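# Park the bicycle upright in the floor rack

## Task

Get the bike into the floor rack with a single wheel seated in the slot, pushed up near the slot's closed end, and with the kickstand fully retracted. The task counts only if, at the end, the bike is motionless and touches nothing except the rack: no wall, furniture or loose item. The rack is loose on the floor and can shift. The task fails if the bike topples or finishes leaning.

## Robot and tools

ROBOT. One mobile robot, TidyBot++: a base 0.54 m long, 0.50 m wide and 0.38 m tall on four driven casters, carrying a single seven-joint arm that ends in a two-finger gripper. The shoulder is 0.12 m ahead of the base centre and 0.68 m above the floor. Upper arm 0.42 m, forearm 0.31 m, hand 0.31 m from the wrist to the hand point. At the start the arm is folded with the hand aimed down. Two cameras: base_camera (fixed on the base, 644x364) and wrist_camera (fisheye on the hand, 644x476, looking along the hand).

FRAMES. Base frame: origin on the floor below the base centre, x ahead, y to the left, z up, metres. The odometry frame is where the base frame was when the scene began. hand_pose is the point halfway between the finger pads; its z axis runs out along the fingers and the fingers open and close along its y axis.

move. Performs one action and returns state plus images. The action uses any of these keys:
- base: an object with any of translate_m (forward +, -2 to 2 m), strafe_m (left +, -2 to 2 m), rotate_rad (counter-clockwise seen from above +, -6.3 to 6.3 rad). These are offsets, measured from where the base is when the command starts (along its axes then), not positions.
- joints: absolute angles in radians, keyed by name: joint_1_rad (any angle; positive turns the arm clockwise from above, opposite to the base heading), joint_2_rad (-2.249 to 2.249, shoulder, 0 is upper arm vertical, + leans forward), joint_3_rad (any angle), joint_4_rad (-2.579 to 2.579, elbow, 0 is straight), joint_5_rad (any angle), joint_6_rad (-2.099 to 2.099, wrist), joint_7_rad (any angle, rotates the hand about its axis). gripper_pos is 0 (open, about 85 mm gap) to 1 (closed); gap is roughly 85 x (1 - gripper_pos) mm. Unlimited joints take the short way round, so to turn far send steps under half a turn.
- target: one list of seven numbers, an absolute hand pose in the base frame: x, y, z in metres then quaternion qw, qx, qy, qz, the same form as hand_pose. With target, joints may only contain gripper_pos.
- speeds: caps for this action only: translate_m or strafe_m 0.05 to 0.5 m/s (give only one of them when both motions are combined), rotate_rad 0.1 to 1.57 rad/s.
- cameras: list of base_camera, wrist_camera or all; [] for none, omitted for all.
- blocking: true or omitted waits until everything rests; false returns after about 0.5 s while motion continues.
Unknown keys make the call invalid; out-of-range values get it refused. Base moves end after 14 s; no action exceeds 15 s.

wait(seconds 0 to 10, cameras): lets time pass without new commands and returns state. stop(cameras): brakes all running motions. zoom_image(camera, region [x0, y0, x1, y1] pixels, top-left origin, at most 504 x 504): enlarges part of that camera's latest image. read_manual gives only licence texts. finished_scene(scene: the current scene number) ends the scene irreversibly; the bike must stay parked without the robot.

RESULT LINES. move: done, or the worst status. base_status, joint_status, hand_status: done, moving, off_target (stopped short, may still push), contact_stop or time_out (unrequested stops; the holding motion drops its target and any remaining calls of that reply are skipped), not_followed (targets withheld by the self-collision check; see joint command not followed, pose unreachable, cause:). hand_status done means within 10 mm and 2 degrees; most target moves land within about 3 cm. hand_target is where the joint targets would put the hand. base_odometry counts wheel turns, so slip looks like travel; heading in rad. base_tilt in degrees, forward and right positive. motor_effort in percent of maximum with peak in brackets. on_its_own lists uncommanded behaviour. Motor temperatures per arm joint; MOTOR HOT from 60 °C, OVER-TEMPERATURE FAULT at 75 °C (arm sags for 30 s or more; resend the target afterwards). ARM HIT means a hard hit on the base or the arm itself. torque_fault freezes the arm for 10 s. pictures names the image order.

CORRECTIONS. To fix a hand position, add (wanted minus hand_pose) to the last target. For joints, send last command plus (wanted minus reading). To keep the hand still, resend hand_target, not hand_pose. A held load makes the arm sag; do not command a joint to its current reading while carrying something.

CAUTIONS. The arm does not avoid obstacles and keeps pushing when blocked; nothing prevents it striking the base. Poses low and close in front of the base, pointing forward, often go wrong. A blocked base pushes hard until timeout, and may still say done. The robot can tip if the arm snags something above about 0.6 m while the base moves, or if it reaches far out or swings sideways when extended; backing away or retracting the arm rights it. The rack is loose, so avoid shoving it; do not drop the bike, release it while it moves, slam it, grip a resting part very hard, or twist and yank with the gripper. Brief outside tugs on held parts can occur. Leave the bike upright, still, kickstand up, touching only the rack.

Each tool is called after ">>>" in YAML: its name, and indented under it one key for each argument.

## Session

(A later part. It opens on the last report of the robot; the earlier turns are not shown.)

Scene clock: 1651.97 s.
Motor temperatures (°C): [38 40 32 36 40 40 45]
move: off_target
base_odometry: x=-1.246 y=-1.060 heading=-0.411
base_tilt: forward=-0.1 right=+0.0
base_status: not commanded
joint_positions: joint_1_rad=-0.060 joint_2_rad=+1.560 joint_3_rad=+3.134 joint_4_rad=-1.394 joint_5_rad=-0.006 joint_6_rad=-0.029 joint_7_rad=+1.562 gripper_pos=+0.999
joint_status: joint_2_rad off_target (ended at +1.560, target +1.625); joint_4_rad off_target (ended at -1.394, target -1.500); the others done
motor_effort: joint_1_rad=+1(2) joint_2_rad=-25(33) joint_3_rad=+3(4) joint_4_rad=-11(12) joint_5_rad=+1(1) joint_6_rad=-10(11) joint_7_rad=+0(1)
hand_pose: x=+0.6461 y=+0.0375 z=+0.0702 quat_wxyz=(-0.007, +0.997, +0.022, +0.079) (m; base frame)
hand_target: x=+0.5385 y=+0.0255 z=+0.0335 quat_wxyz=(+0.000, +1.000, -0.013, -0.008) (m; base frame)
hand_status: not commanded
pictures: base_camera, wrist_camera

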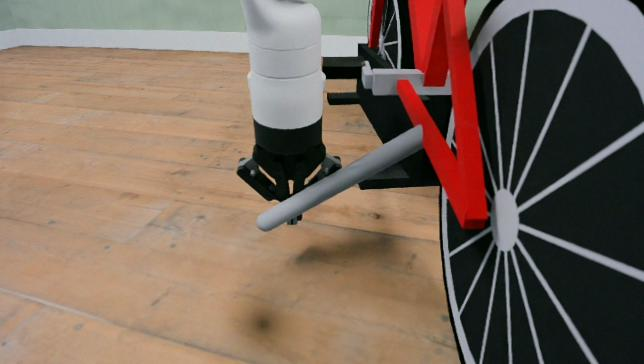

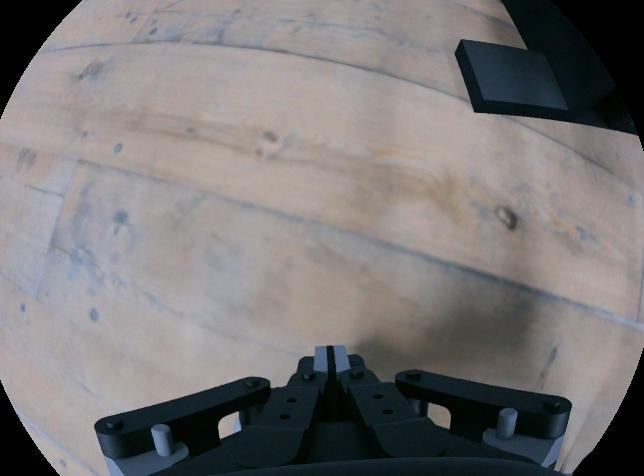

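>>> move:
  joints: {"joint_2_rad": 1.64, "joint_4_rad": -1.684, "joint_6_rad": 0.14}

Scene clock: 1656.57 s.
Motor temperatures (°C): [38 40 32 36 40 40 45]
move: off_target
base_odometry: x=-1.245 y=-1.060 heading=-0.411
base_tilt: forward=-0.1 right=+0.1
base_status: not commanded
joint_positions: joint_1_rad=-0.066 joint_2_rad=+1.534 joint_3_rad=+3.134 joint_4_rad=-1.538 joint_5_rad=-0.006 joint_6_rad=+0.179 joint_7_rad=+1.562 gripper_pos=+0.999
joint_status: joint_2_rad off_target (ended at +1.534, target +1.640); joint_4_rad off_target (ended at -1.538, target -1.684); the others done
motor_effort: joint_1_rad=+4(4) joint_2_rad=-15(24) joint_3_rad=+3(4) joint_4_rad=-20(21) joint_5_rad=-3(4) joint_6_rad=-13(15) joint_7_rad=-3(4)
hand_pose: x=+0.6365 y=+0.0400 z=+0.0822 quat_wxyz=(-0.008, +0.992, +0.025, +0.124) (m; base frame)
hand_target: x=+0.4679 y=+0.0216 z=+0.0326 quat_wxyz=(+0.001, +1.000, -0.013, -0.021) (m; base frame)
hand_status: not commanded
pictures: base_camera, wrist_camera

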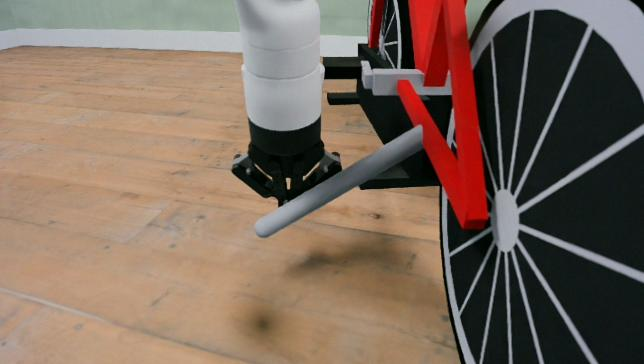

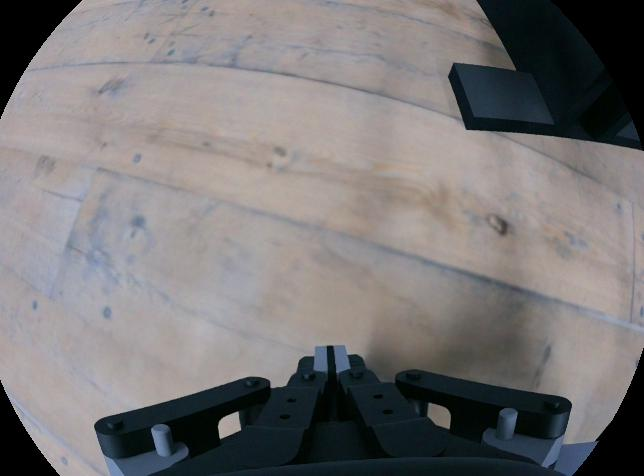

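>>> move:
  joints: {"joint_1_rad": -0.06, "joint_2_rad": 1.68, "joint_4_rad": -0.85, "joint_6_rad": -0.80}
  cameras: []

>>> move:
  joints: {"joint_1_rad": -0.06, "joint_2_rad": 1.755, "joint_4_rad": -0.68, "joint_6_rad": -0.90}

Scene clock: 1675.10 s.
Motor temperatures (°C): [38 39 32 36 40 40 45]
move: done
base_odometry: x=-1.246 y=-1.060 heading=-0.411
base_tilt: forward=-0.1 right=+0.0
base_status: not commanded
joint_positions: joint_1_rad=-0.056 joint_2_rad=+1.674 joint_3_rad=+3.137 joint_4_rad=-0.874 joint_5_rad=-0.006 joint_6_rad=-0.724 joint_7_rad=+1.559 gripper_pos=+0.999
joint_status: all done
motor_effort: joint_1_rad=-1(4) joint_2_rad=-44(44) joint_3_rad=+0(3) joint_4_rad=+8(21) joint_5_rad=+0(4) joint_6_rad=-1(14) joint_7_rad=+0(3)
hand_pose: x=+0.6717 y=+0.0363 z=+0.0695 quat_wxyz=(-0.002, +0.998, +0.020, -0.065) (m; base frame)
hand_target: x=+0.6583 y=+0.0346 z=+0.0728 quat_wxyz=(+0.006, +0.996, -0.010, -0.094) (m; base frame)
hand_status: not commanded
pictures: none
No camera images: "cameras" was empty.

Scene clock: 1676.23 s.
Motor temperatures (°C): [38 39 32 36 40 40 45]
move: done
base_odometry: x=-1.246 y=-1.060 heading=-0.411
base_tilt: forward=+0.0 right=+0.0
base_status: not commanded
joint_positions: joint_1_rad=-0.056 joint_2_rad=+1.744 joint_3_rad=+3.137 joint_4_rad=-0.705 joint_5_rad=-0.006 joint_6_rad=-0.824 joint_7_rad=+1.559 gripper_pos=+0.999
joint_status: all done
motor_effort: joint_1_rad=+0(2) joint_2_rad=-45(46) joint_3_rad=+1(1) joint_4_rad=+8(9) joint_5_rad=+0(1) joint_6_rad=-1(2) joint_7_rad=+0(0)
hand_pose: x=+0.6921 y=+0.0374 z=+0.0588 quat_wxyz=(-0.002, +0.998, +0.020, -0.066) (m; base frame)
hand_target: x=+0.6758 y=+0.0356 z=+0.0602 quat_wxyz=(+0.006, +0.995, -0.010, -0.096) (m; base frame)
hand_status: not commanded
pictures: base_camera, wrist_camera

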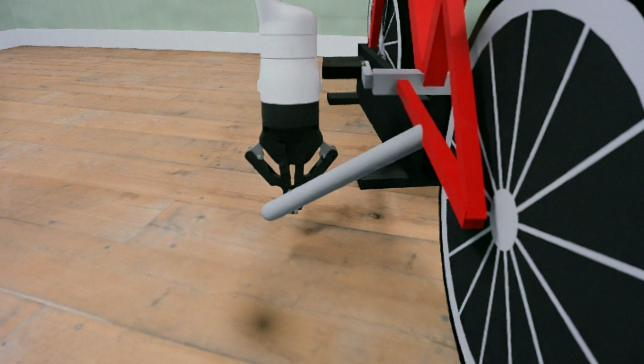

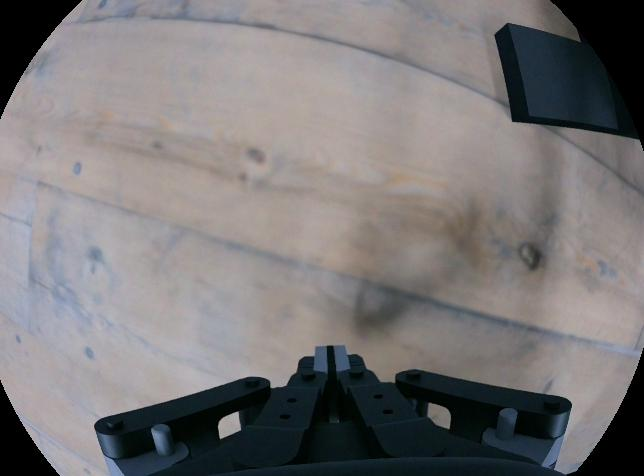

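>>> move:
  joints: {"joint_1_rad": -0.06, "joint_2_rad": 1.71, "joint_4_rad": -0.96, "joint_6_rad": -0.80}
  cameras: []

>>> move:
  joints: {"joint_1_rad": -0.06, "joint_2_rad": 1.72, "joint_4_rad": -1.12, "joint_6_rad": -0.75}

Scene clock: 1685.97 s.
Motor temperatures (°C): [38 40 32 36 40 40 45]
move: off_target
base_odometry: x=-1.246 y=-1.060 heading=-0.411
base_tilt: forward=+0.0 right=+0.0
base_status: not commanded
joint_positions: joint_1_rad=-0.054 joint_2_rad=+1.677 joint_3_rad=+3.141 joint_4_rad=-0.870 joint_5_rad=-0.006 joint_6_rad=-0.779 joint_7_rad=+1.559 gripper_pos=+0.999
joint_status: joint_4_rad off_target (ended at -0.870, target -0.960); the others done
motor_effort: joint_1_rad=-2(5) joint_2_rad=-35(45) joint_3_rad=-1(4) joint_4_rad=-4(9) joint_5_rad=+0(3) joint_6_rad=-13(14) joint_7_rad=+0(1)
hand_pose: x=+0.6554 y=+0.0315 z=+0.0708 quat_wxyz=(+0.001, +0.996, +0.018, -0.092) (m; base frame)
hand_target: x=+0.5771 y=+0.0298 z=+0.0487 quat_wxyz=(+0.011, +0.986, -0.010, -0.163) (m; base frame)
hand_status: not commanded
pictures: none
No camera images: "cameras" was empty.

Scene clock: 1687.20 s.
Motor temperatures (°C): [38 40 32 36 40 40 45]
move: off_target
base_odometry: x=-1.246 y=-1.060 heading=-0.411
base_tilt: forward=+0.0 right=+0.0
base_status: not commanded
joint_positions: joint_1_rad=-0.061 joint_2_rad=+1.658 joint_3_rad=+3.139 joint_4_rad=-1.035 joint_5_rad=-0.006 joint_6_rad=-0.751 joint_7_rad=+1.559 gripper_pos=+0.999
joint_status: joint_2_rad off_target (ended at +1.658, target +1.720); joint_4_rad off_target (ended at -1.035, target -1.120); the others done
motor_effort: joint_1_rad=+0(2) joint_2_rad=-27(35) joint_3_rad=+0(3) joint_4_rad=-7(8) joint_5_rad=-1(3) joint_6_rad=-11(15) joint_7_rad=-2(2)
hand_pose: x=+0.5805 y=+0.0322 z=+0.0649 quat_wxyz=(+0.003, +0.988, +0.022, -0.151) (m; base frame)
hand_target: x=+0.4927 y=+0.0247 z=+0.0386 quat_wxyz=(+0.015, +0.975, -0.010, -0.222) (m; base frame)
hand_status: not commanded
pictures: base_camera, wrist_camera

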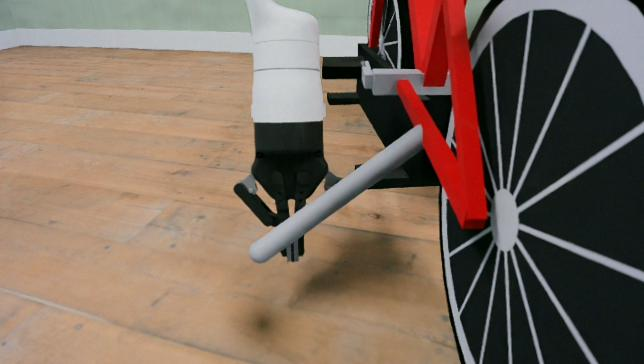

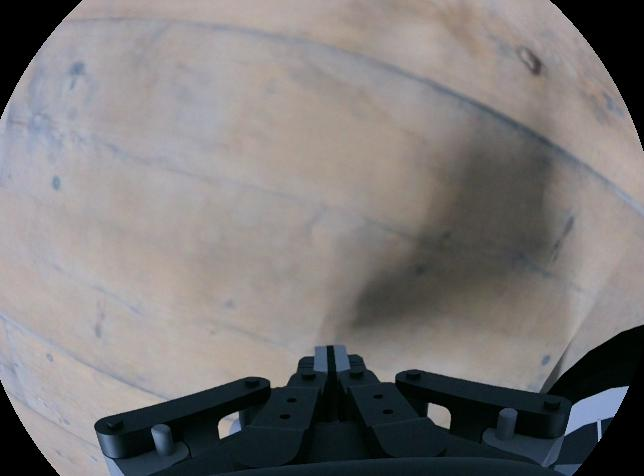

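>>> move:
  joints: {"joint_1_rad": -0.06, "joint_2_rad": 1.66, "joint_4_rad": -1.25, "joint_6_rad": -0.73}

Scene clock: 1694.23 s.
Motor temperatures (°C): [38 40 32 36 40 40 45]
move: done
base_odometry: x=-1.246 y=-1.060 heading=-0.411
base_tilt: forward=-0.1 right=+0.0
base_status: not commanded
joint_positions: joint_1_rad=-0.061 joint_2_rad=+1.674 joint_3_rad=+3.139 joint_4_rad=-1.243 joint_5_rad=-0.006 joint_6_rad=-0.728 joint_7_rad=+1.554 gripper_pos=+0.999
joint_status: all done
motor_effort: joint_1_rad=-1(2) joint_2_rad=-36(41) joint_3_rad=+1(2) joint_4_rad=+0(10) joint_5_rad=+0(3) joint_6_rad=-5(16) joint_7_rad=+0(3)
hand_pose: x=+0.4568 y=+0.0247 z=+0.0595 quat_wxyz=(+0.007, +0.968, +0.019, -0.249) (m; base frame)
hand_target: x=+0.4607 y=+0.0228 z=+0.0650 quat_wxyz=(+0.017, +0.969, -0.010, -0.246) (m; base frame)
hand_status: not commanded
pictures: base_camera, wrist_camera

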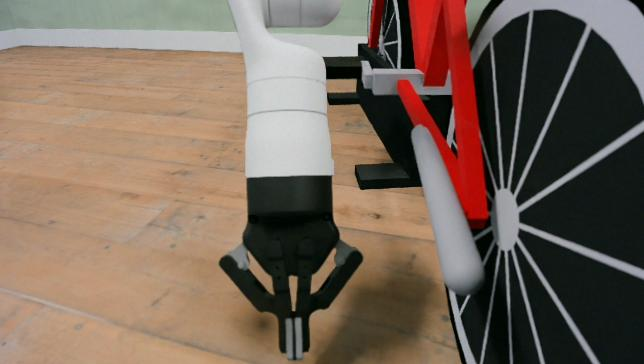

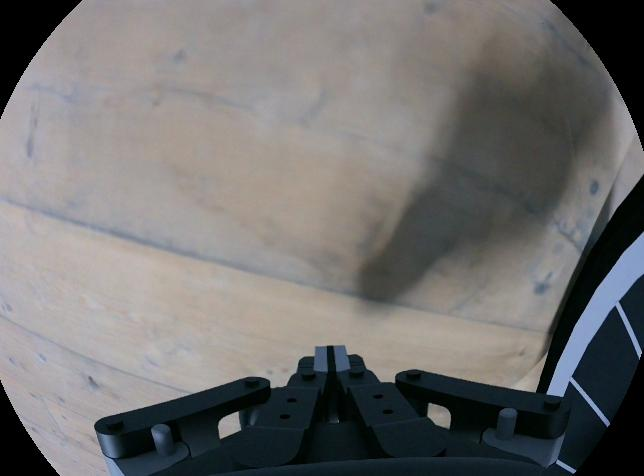

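>>> move:
  joints: {"joint_1_rad": 0, "joint_2_rad": 1.1, "joint_4_rad": -1.9, "joint_6_rad": -0.4}
  cameras: []

>>> move:
  joints: {"joint_2_rad": 0.2, "joint_4_rad": -1.9, "joint_6_rad": -1.1}

Scene clock: 1702.90 s.
Motor temperatures (°C): [38 40 32 36 40 40 45]
move: done
base_odometry: x=-1.246 y=-1.060 heading=-0.411
base_tilt: forward=-0.1 right=+0.0
base_status: not commanded
joint_positions: joint_1_rad=-0.012 joint_2_rad=+1.124 joint_3_rad=+3.139 joint_4_rad=-1.875 joint_5_rad=-0.006 joint_6_rad=-0.473 joint_7_rad=+1.554 gripper_pos=+0.999
joint_status: all done
motor_effort: joint_1_rad=-1(2) joint_2_rad=-33(38) joint_3_rad=+0(2) joint_4_rad=-1(2) joint_5_rad=+0(1) joint_6_rad=-3(5) joint_7_rad=+0(1)
hand_pose: x=+0.4423 y=+0.0073 z=+0.2582 quat_wxyz=(+0.000, +0.986, -0.005, -0.164) (m; base frame)
hand_target: x=+0.4588 y=+0.0022 z=+0.2605 quat_wxyz=(+0.005, +0.991, -0.040, -0.129) (m; base frame)
hand_status: not commanded
pictures: none
No camera images: "cameras" was empty.

Scene clock: 1705.10 s.
Motor temperatures (°C): [38 40 32 36 40 40 45]
move: done
base_odometry: x=-1.246 y=-1.060 heading=-0.411
base_tilt: forward=-0.1 right=+0.0
base_status: not commanded
joint_positions: joint_1_rad=-0.012 joint_2_rad=+0.217 joint_3_rad=+3.139 joint_4_rad=-1.876 joint_5_rad=-0.006 joint_6_rad=-1.023 joint_7_rad=+1.554 gripper_pos=+0.999
joint_status: all done
motor_effort: joint_1_rad=-1(1) joint_2_rad=-21(35) joint_3_rad=+2(2) joint_4_rad=+12(14) joint_5_rad=+0(1) joint_6_rad=+1(4) joint_7_rad=+0(0)
hand_pose: x=+0.4896 y=+0.0082 z=+0.6248 quat_wxyz=(-0.003, +1.000, -0.003, +0.013) (m; base frame)
hand_target: x=+0.4558 y=+0.0019 z=+0.6247 quat_wxyz=(+0.001, +0.999, -0.040, -0.029) (m; base frame)
hand_status: not commanded
pictures: base_camera, wrist_camera

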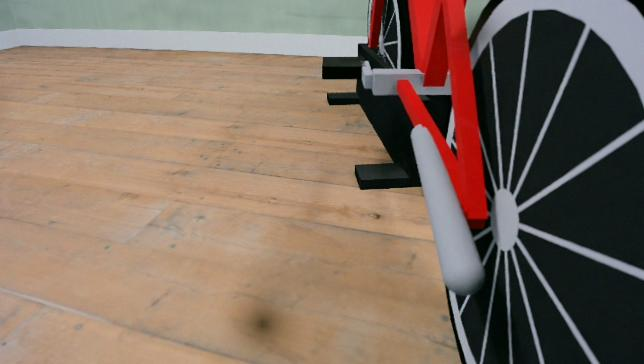

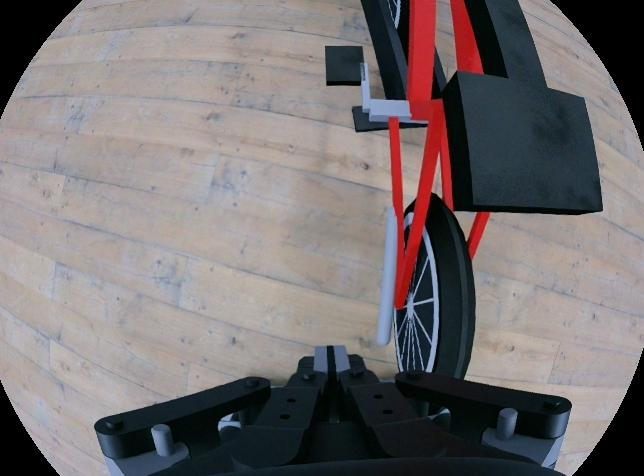

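>>> move:
  base: {"translate_m": -0.4, "strafe_m": 0.5}
  speeds: {"translate_m": 0.3}

Scene clock: 1711.07 s.
Motor temperatures (°C): [38 40 32 36 40 40 45]
move: done
base_odometry: x=-1.413 y=-0.442 heading=-0.410
base_tilt: forward=-0.1 right=+0.0
base_status: done
joint_positions: joint_1_rad=-0.004 joint_2_rad=+0.216 joint_3_rad=+3.139 joint_4_rad=-1.877 joint_5_rad=-0.006 joint_6_rad=-1.030 joint_7_rad=+1.554 gripper_pos=+0.999
joint_status: not commanded
motor_effort: joint_1_rad=-1(3) joint_2_rad=-21(23) joint_3_rad=+2(3) joint_4_rad=+13(14) joint_5_rad=+0(1) joint_6_rad=-1(2) joint_7_rad=+0(0)
hand_pose: x=+0.4875 y=+0.0055 z=+0.6250 quat_wxyz=(-0.003, +1.000, -0.006, +0.010) (m; base frame)
hand_target: x=+0.4558 y=+0.0019 z=+0.6247 quat_wxyz=(+0.001, +0.999, -0.040, -0.029) (m; base frame)
hand_status: not commanded
pictures: base_camera, wrist_camera

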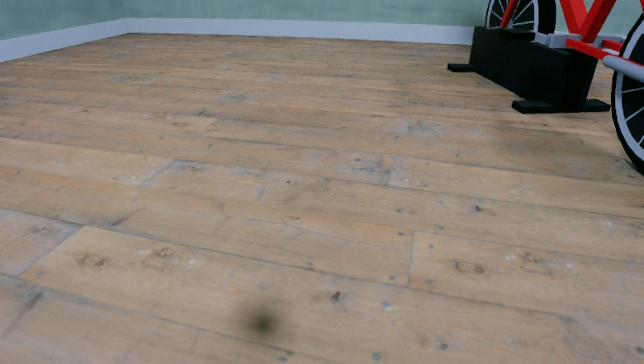

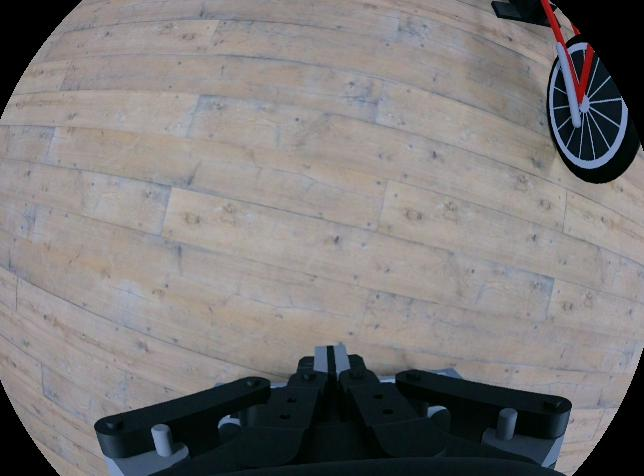

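>>> move:
  base: {"rotate_rad": -0.55}

>>> zoom_image:
  camera: "base_camera"
  region: [250, 0, 644, 250]

Scene clock: 1715.10 s.
Motor temperatures (°C): [38 39 32 36 40 40 45]
move: done
base_odometry: x=-1.413 y=-0.442 heading=-0.960
base_tilt: forward=+0.0 right=+0.0
base_status: done
joint_positions: joint_1_rad=+0.004 joint_2_rad=+0.216 joint_3_rad=+3.141 joint_4_rad=-1.877 joint_5_rad=-0.006 joint_6_rad=-1.030 joint_7_rad=+1.554 gripper_pos=+0.999
joint_status: not commanded
motor_effort: joint_1_rad=-1(3) joint_2_rad=-21(22) joint_3_rad=+2(3) joint_4_rad=+13(13) joint_5_rad=+0(1) joint_6_rad=+1(1) joint_7_rad=+0(0)
hand_pose: x=+0.4875 y=+0.0018 z=+0.6250 quat_wxyz=(-0.003, +1.000, -0.011, +0.010) (m; base frame)
hand_target: x=+0.4558 y=+0.0019 z=+0.6247 quat_wxyz=(+0.001, +0.999, -0.040, -0.029) (m; base frame)
hand_status: not commanded
pictures: base_camera, wrist_camera

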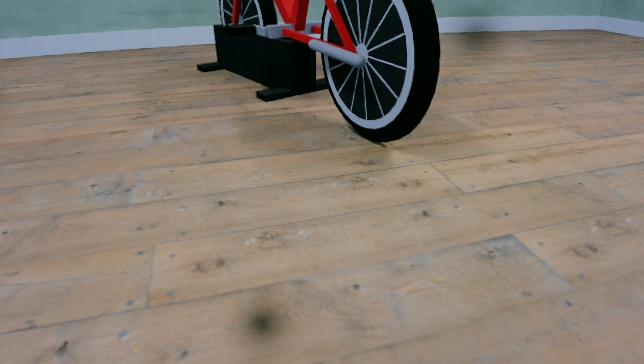

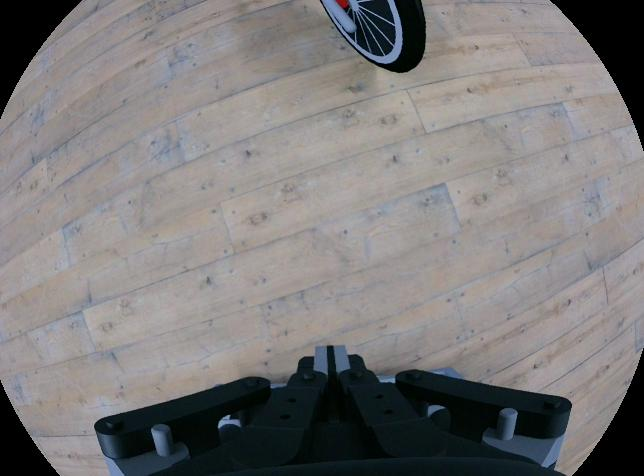

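Scaled by 1.279.

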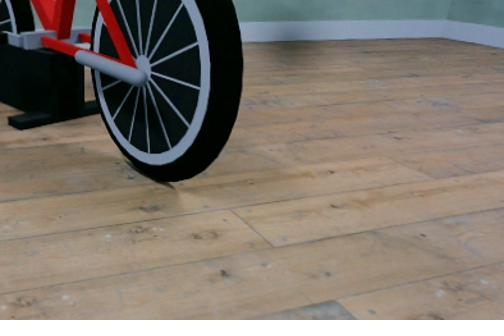

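>>> move:
  base: {"translate_m": 0.62, "strafe_m": 0.87, "rotate_rad": -1.02}
  joints: {"joint_2_rad": 0, "joint_4_rad": -1.4, "joint_6_rad": -0.85}

Scene clock: 1726.13 s.
Motor temperatures (°C): [38 39 32 36 40 40 45]
move: done
base_odometry: x=-0.344 y=-0.450 heading=-1.980
base_tilt: forward=-0.1 right=+0.0
base_status: done
joint_positions: joint_1_rad=+0.003 joint_2_rad=+0.015 joint_3_rad=+3.141 joint_4_rad=-1.419 joint_5_rad=-0.006 joint_6_rad=-0.926 joint_7_rad=+1.554 gripper_pos=+0.999
joint_status: all done
motor_effort: joint_1_rad=-1(4) joint_2_rad=-19(24) joint_3_rad=+1(3) joint_4_rad=+19(20) joint_5_rad=+0(1) joint_6_rad=+6(8) joint_7_rad=+0(0)
hand_pose: x=+0.6560 y=+0.0017 z=+0.9247 quat_wxyz=(-0.006, +0.924, -0.009, +0.381) (m; base frame)
hand_target: x=+0.6710 y=+0.0022 z=+0.9605 quat_wxyz=(-0.018, +0.902, -0.036, +0.431) (m; base frame)
hand_status: not commanded
pictures: base_camera, wrist_camera

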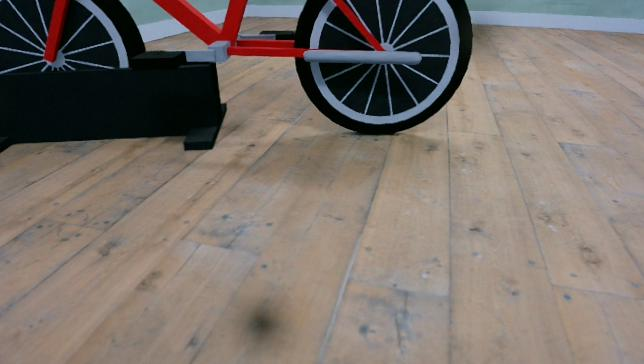

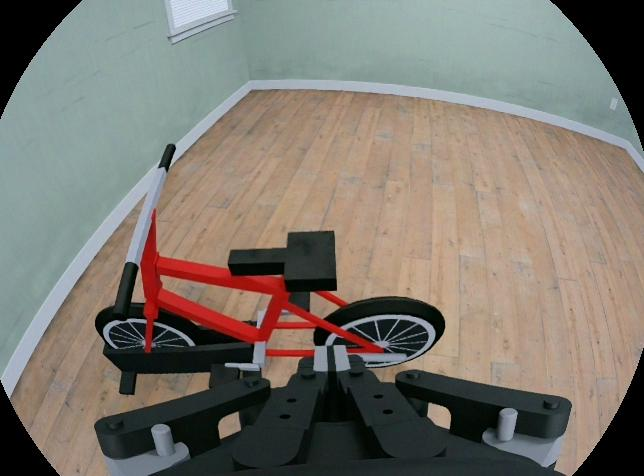

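>>> move:
  base: {"strafe_m": 0.38}

>>> zoom_image:
  camera: "base_camera"
  region: [100, 0, 500, 200]

Scene clock: 1730.73 s.
Motor temperatures (°C): [38 39 32 36 40 40 45]
move: done
base_odometry: x=+0.005 y=-0.601 heading=-1.979
base_tilt: forward=-0.1 right=+0.0
base_status: done
joint_positions: joint_1_rad=-0.003 joint_2_rad=+0.015 joint_3_rad=+3.140 joint_4_rad=-1.419 joint_5_rad=-0.006 joint_6_rad=-0.925 joint_7_rad=+1.554 gripper_pos=+0.999
joint_status: not commanded
motor_effort: joint_1_rad=-1(3) joint_2_rad=-19(20) joint_3_rad=+2(4) joint_4_rad=+19(20) joint_5_rad=+0(1) joint_6_rad=+7(8) joint_7_rad=+0(0)
hand_pose: x=+0.6561 y=+0.0057 z=+0.9248 quat_wxyz=(-0.007, +0.924, -0.006, +0.381) (m; base frame)
hand_target: x=+0.6710 y=+0.0022 z=+0.9605 quat_wxyz=(-0.018, +0.902, -0.036, +0.431) (m; base frame)
hand_status: not commanded
pictures: base_camera, wrist_camera

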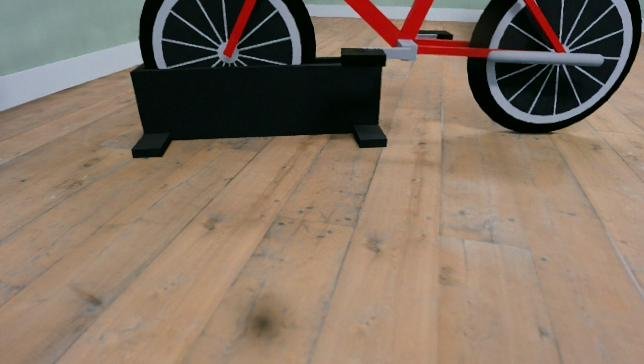

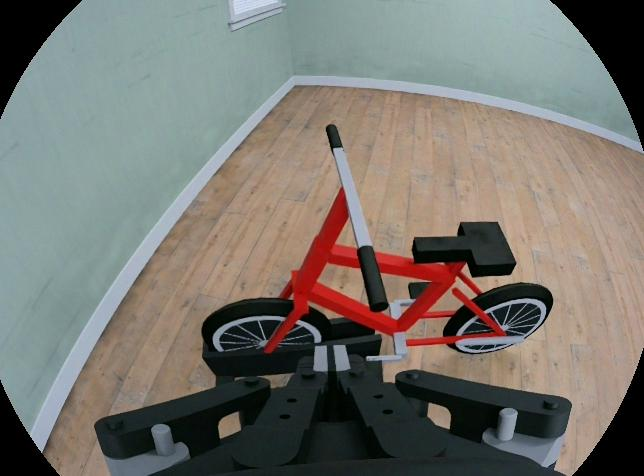

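Scaled by 1.260.

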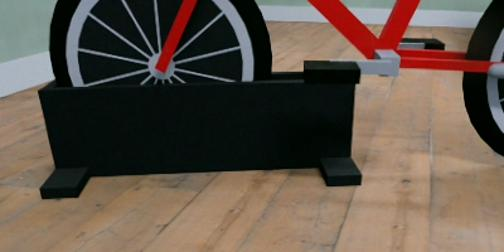

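>>> finished_scene:
  scene: 2

The scene is finished: the task was done.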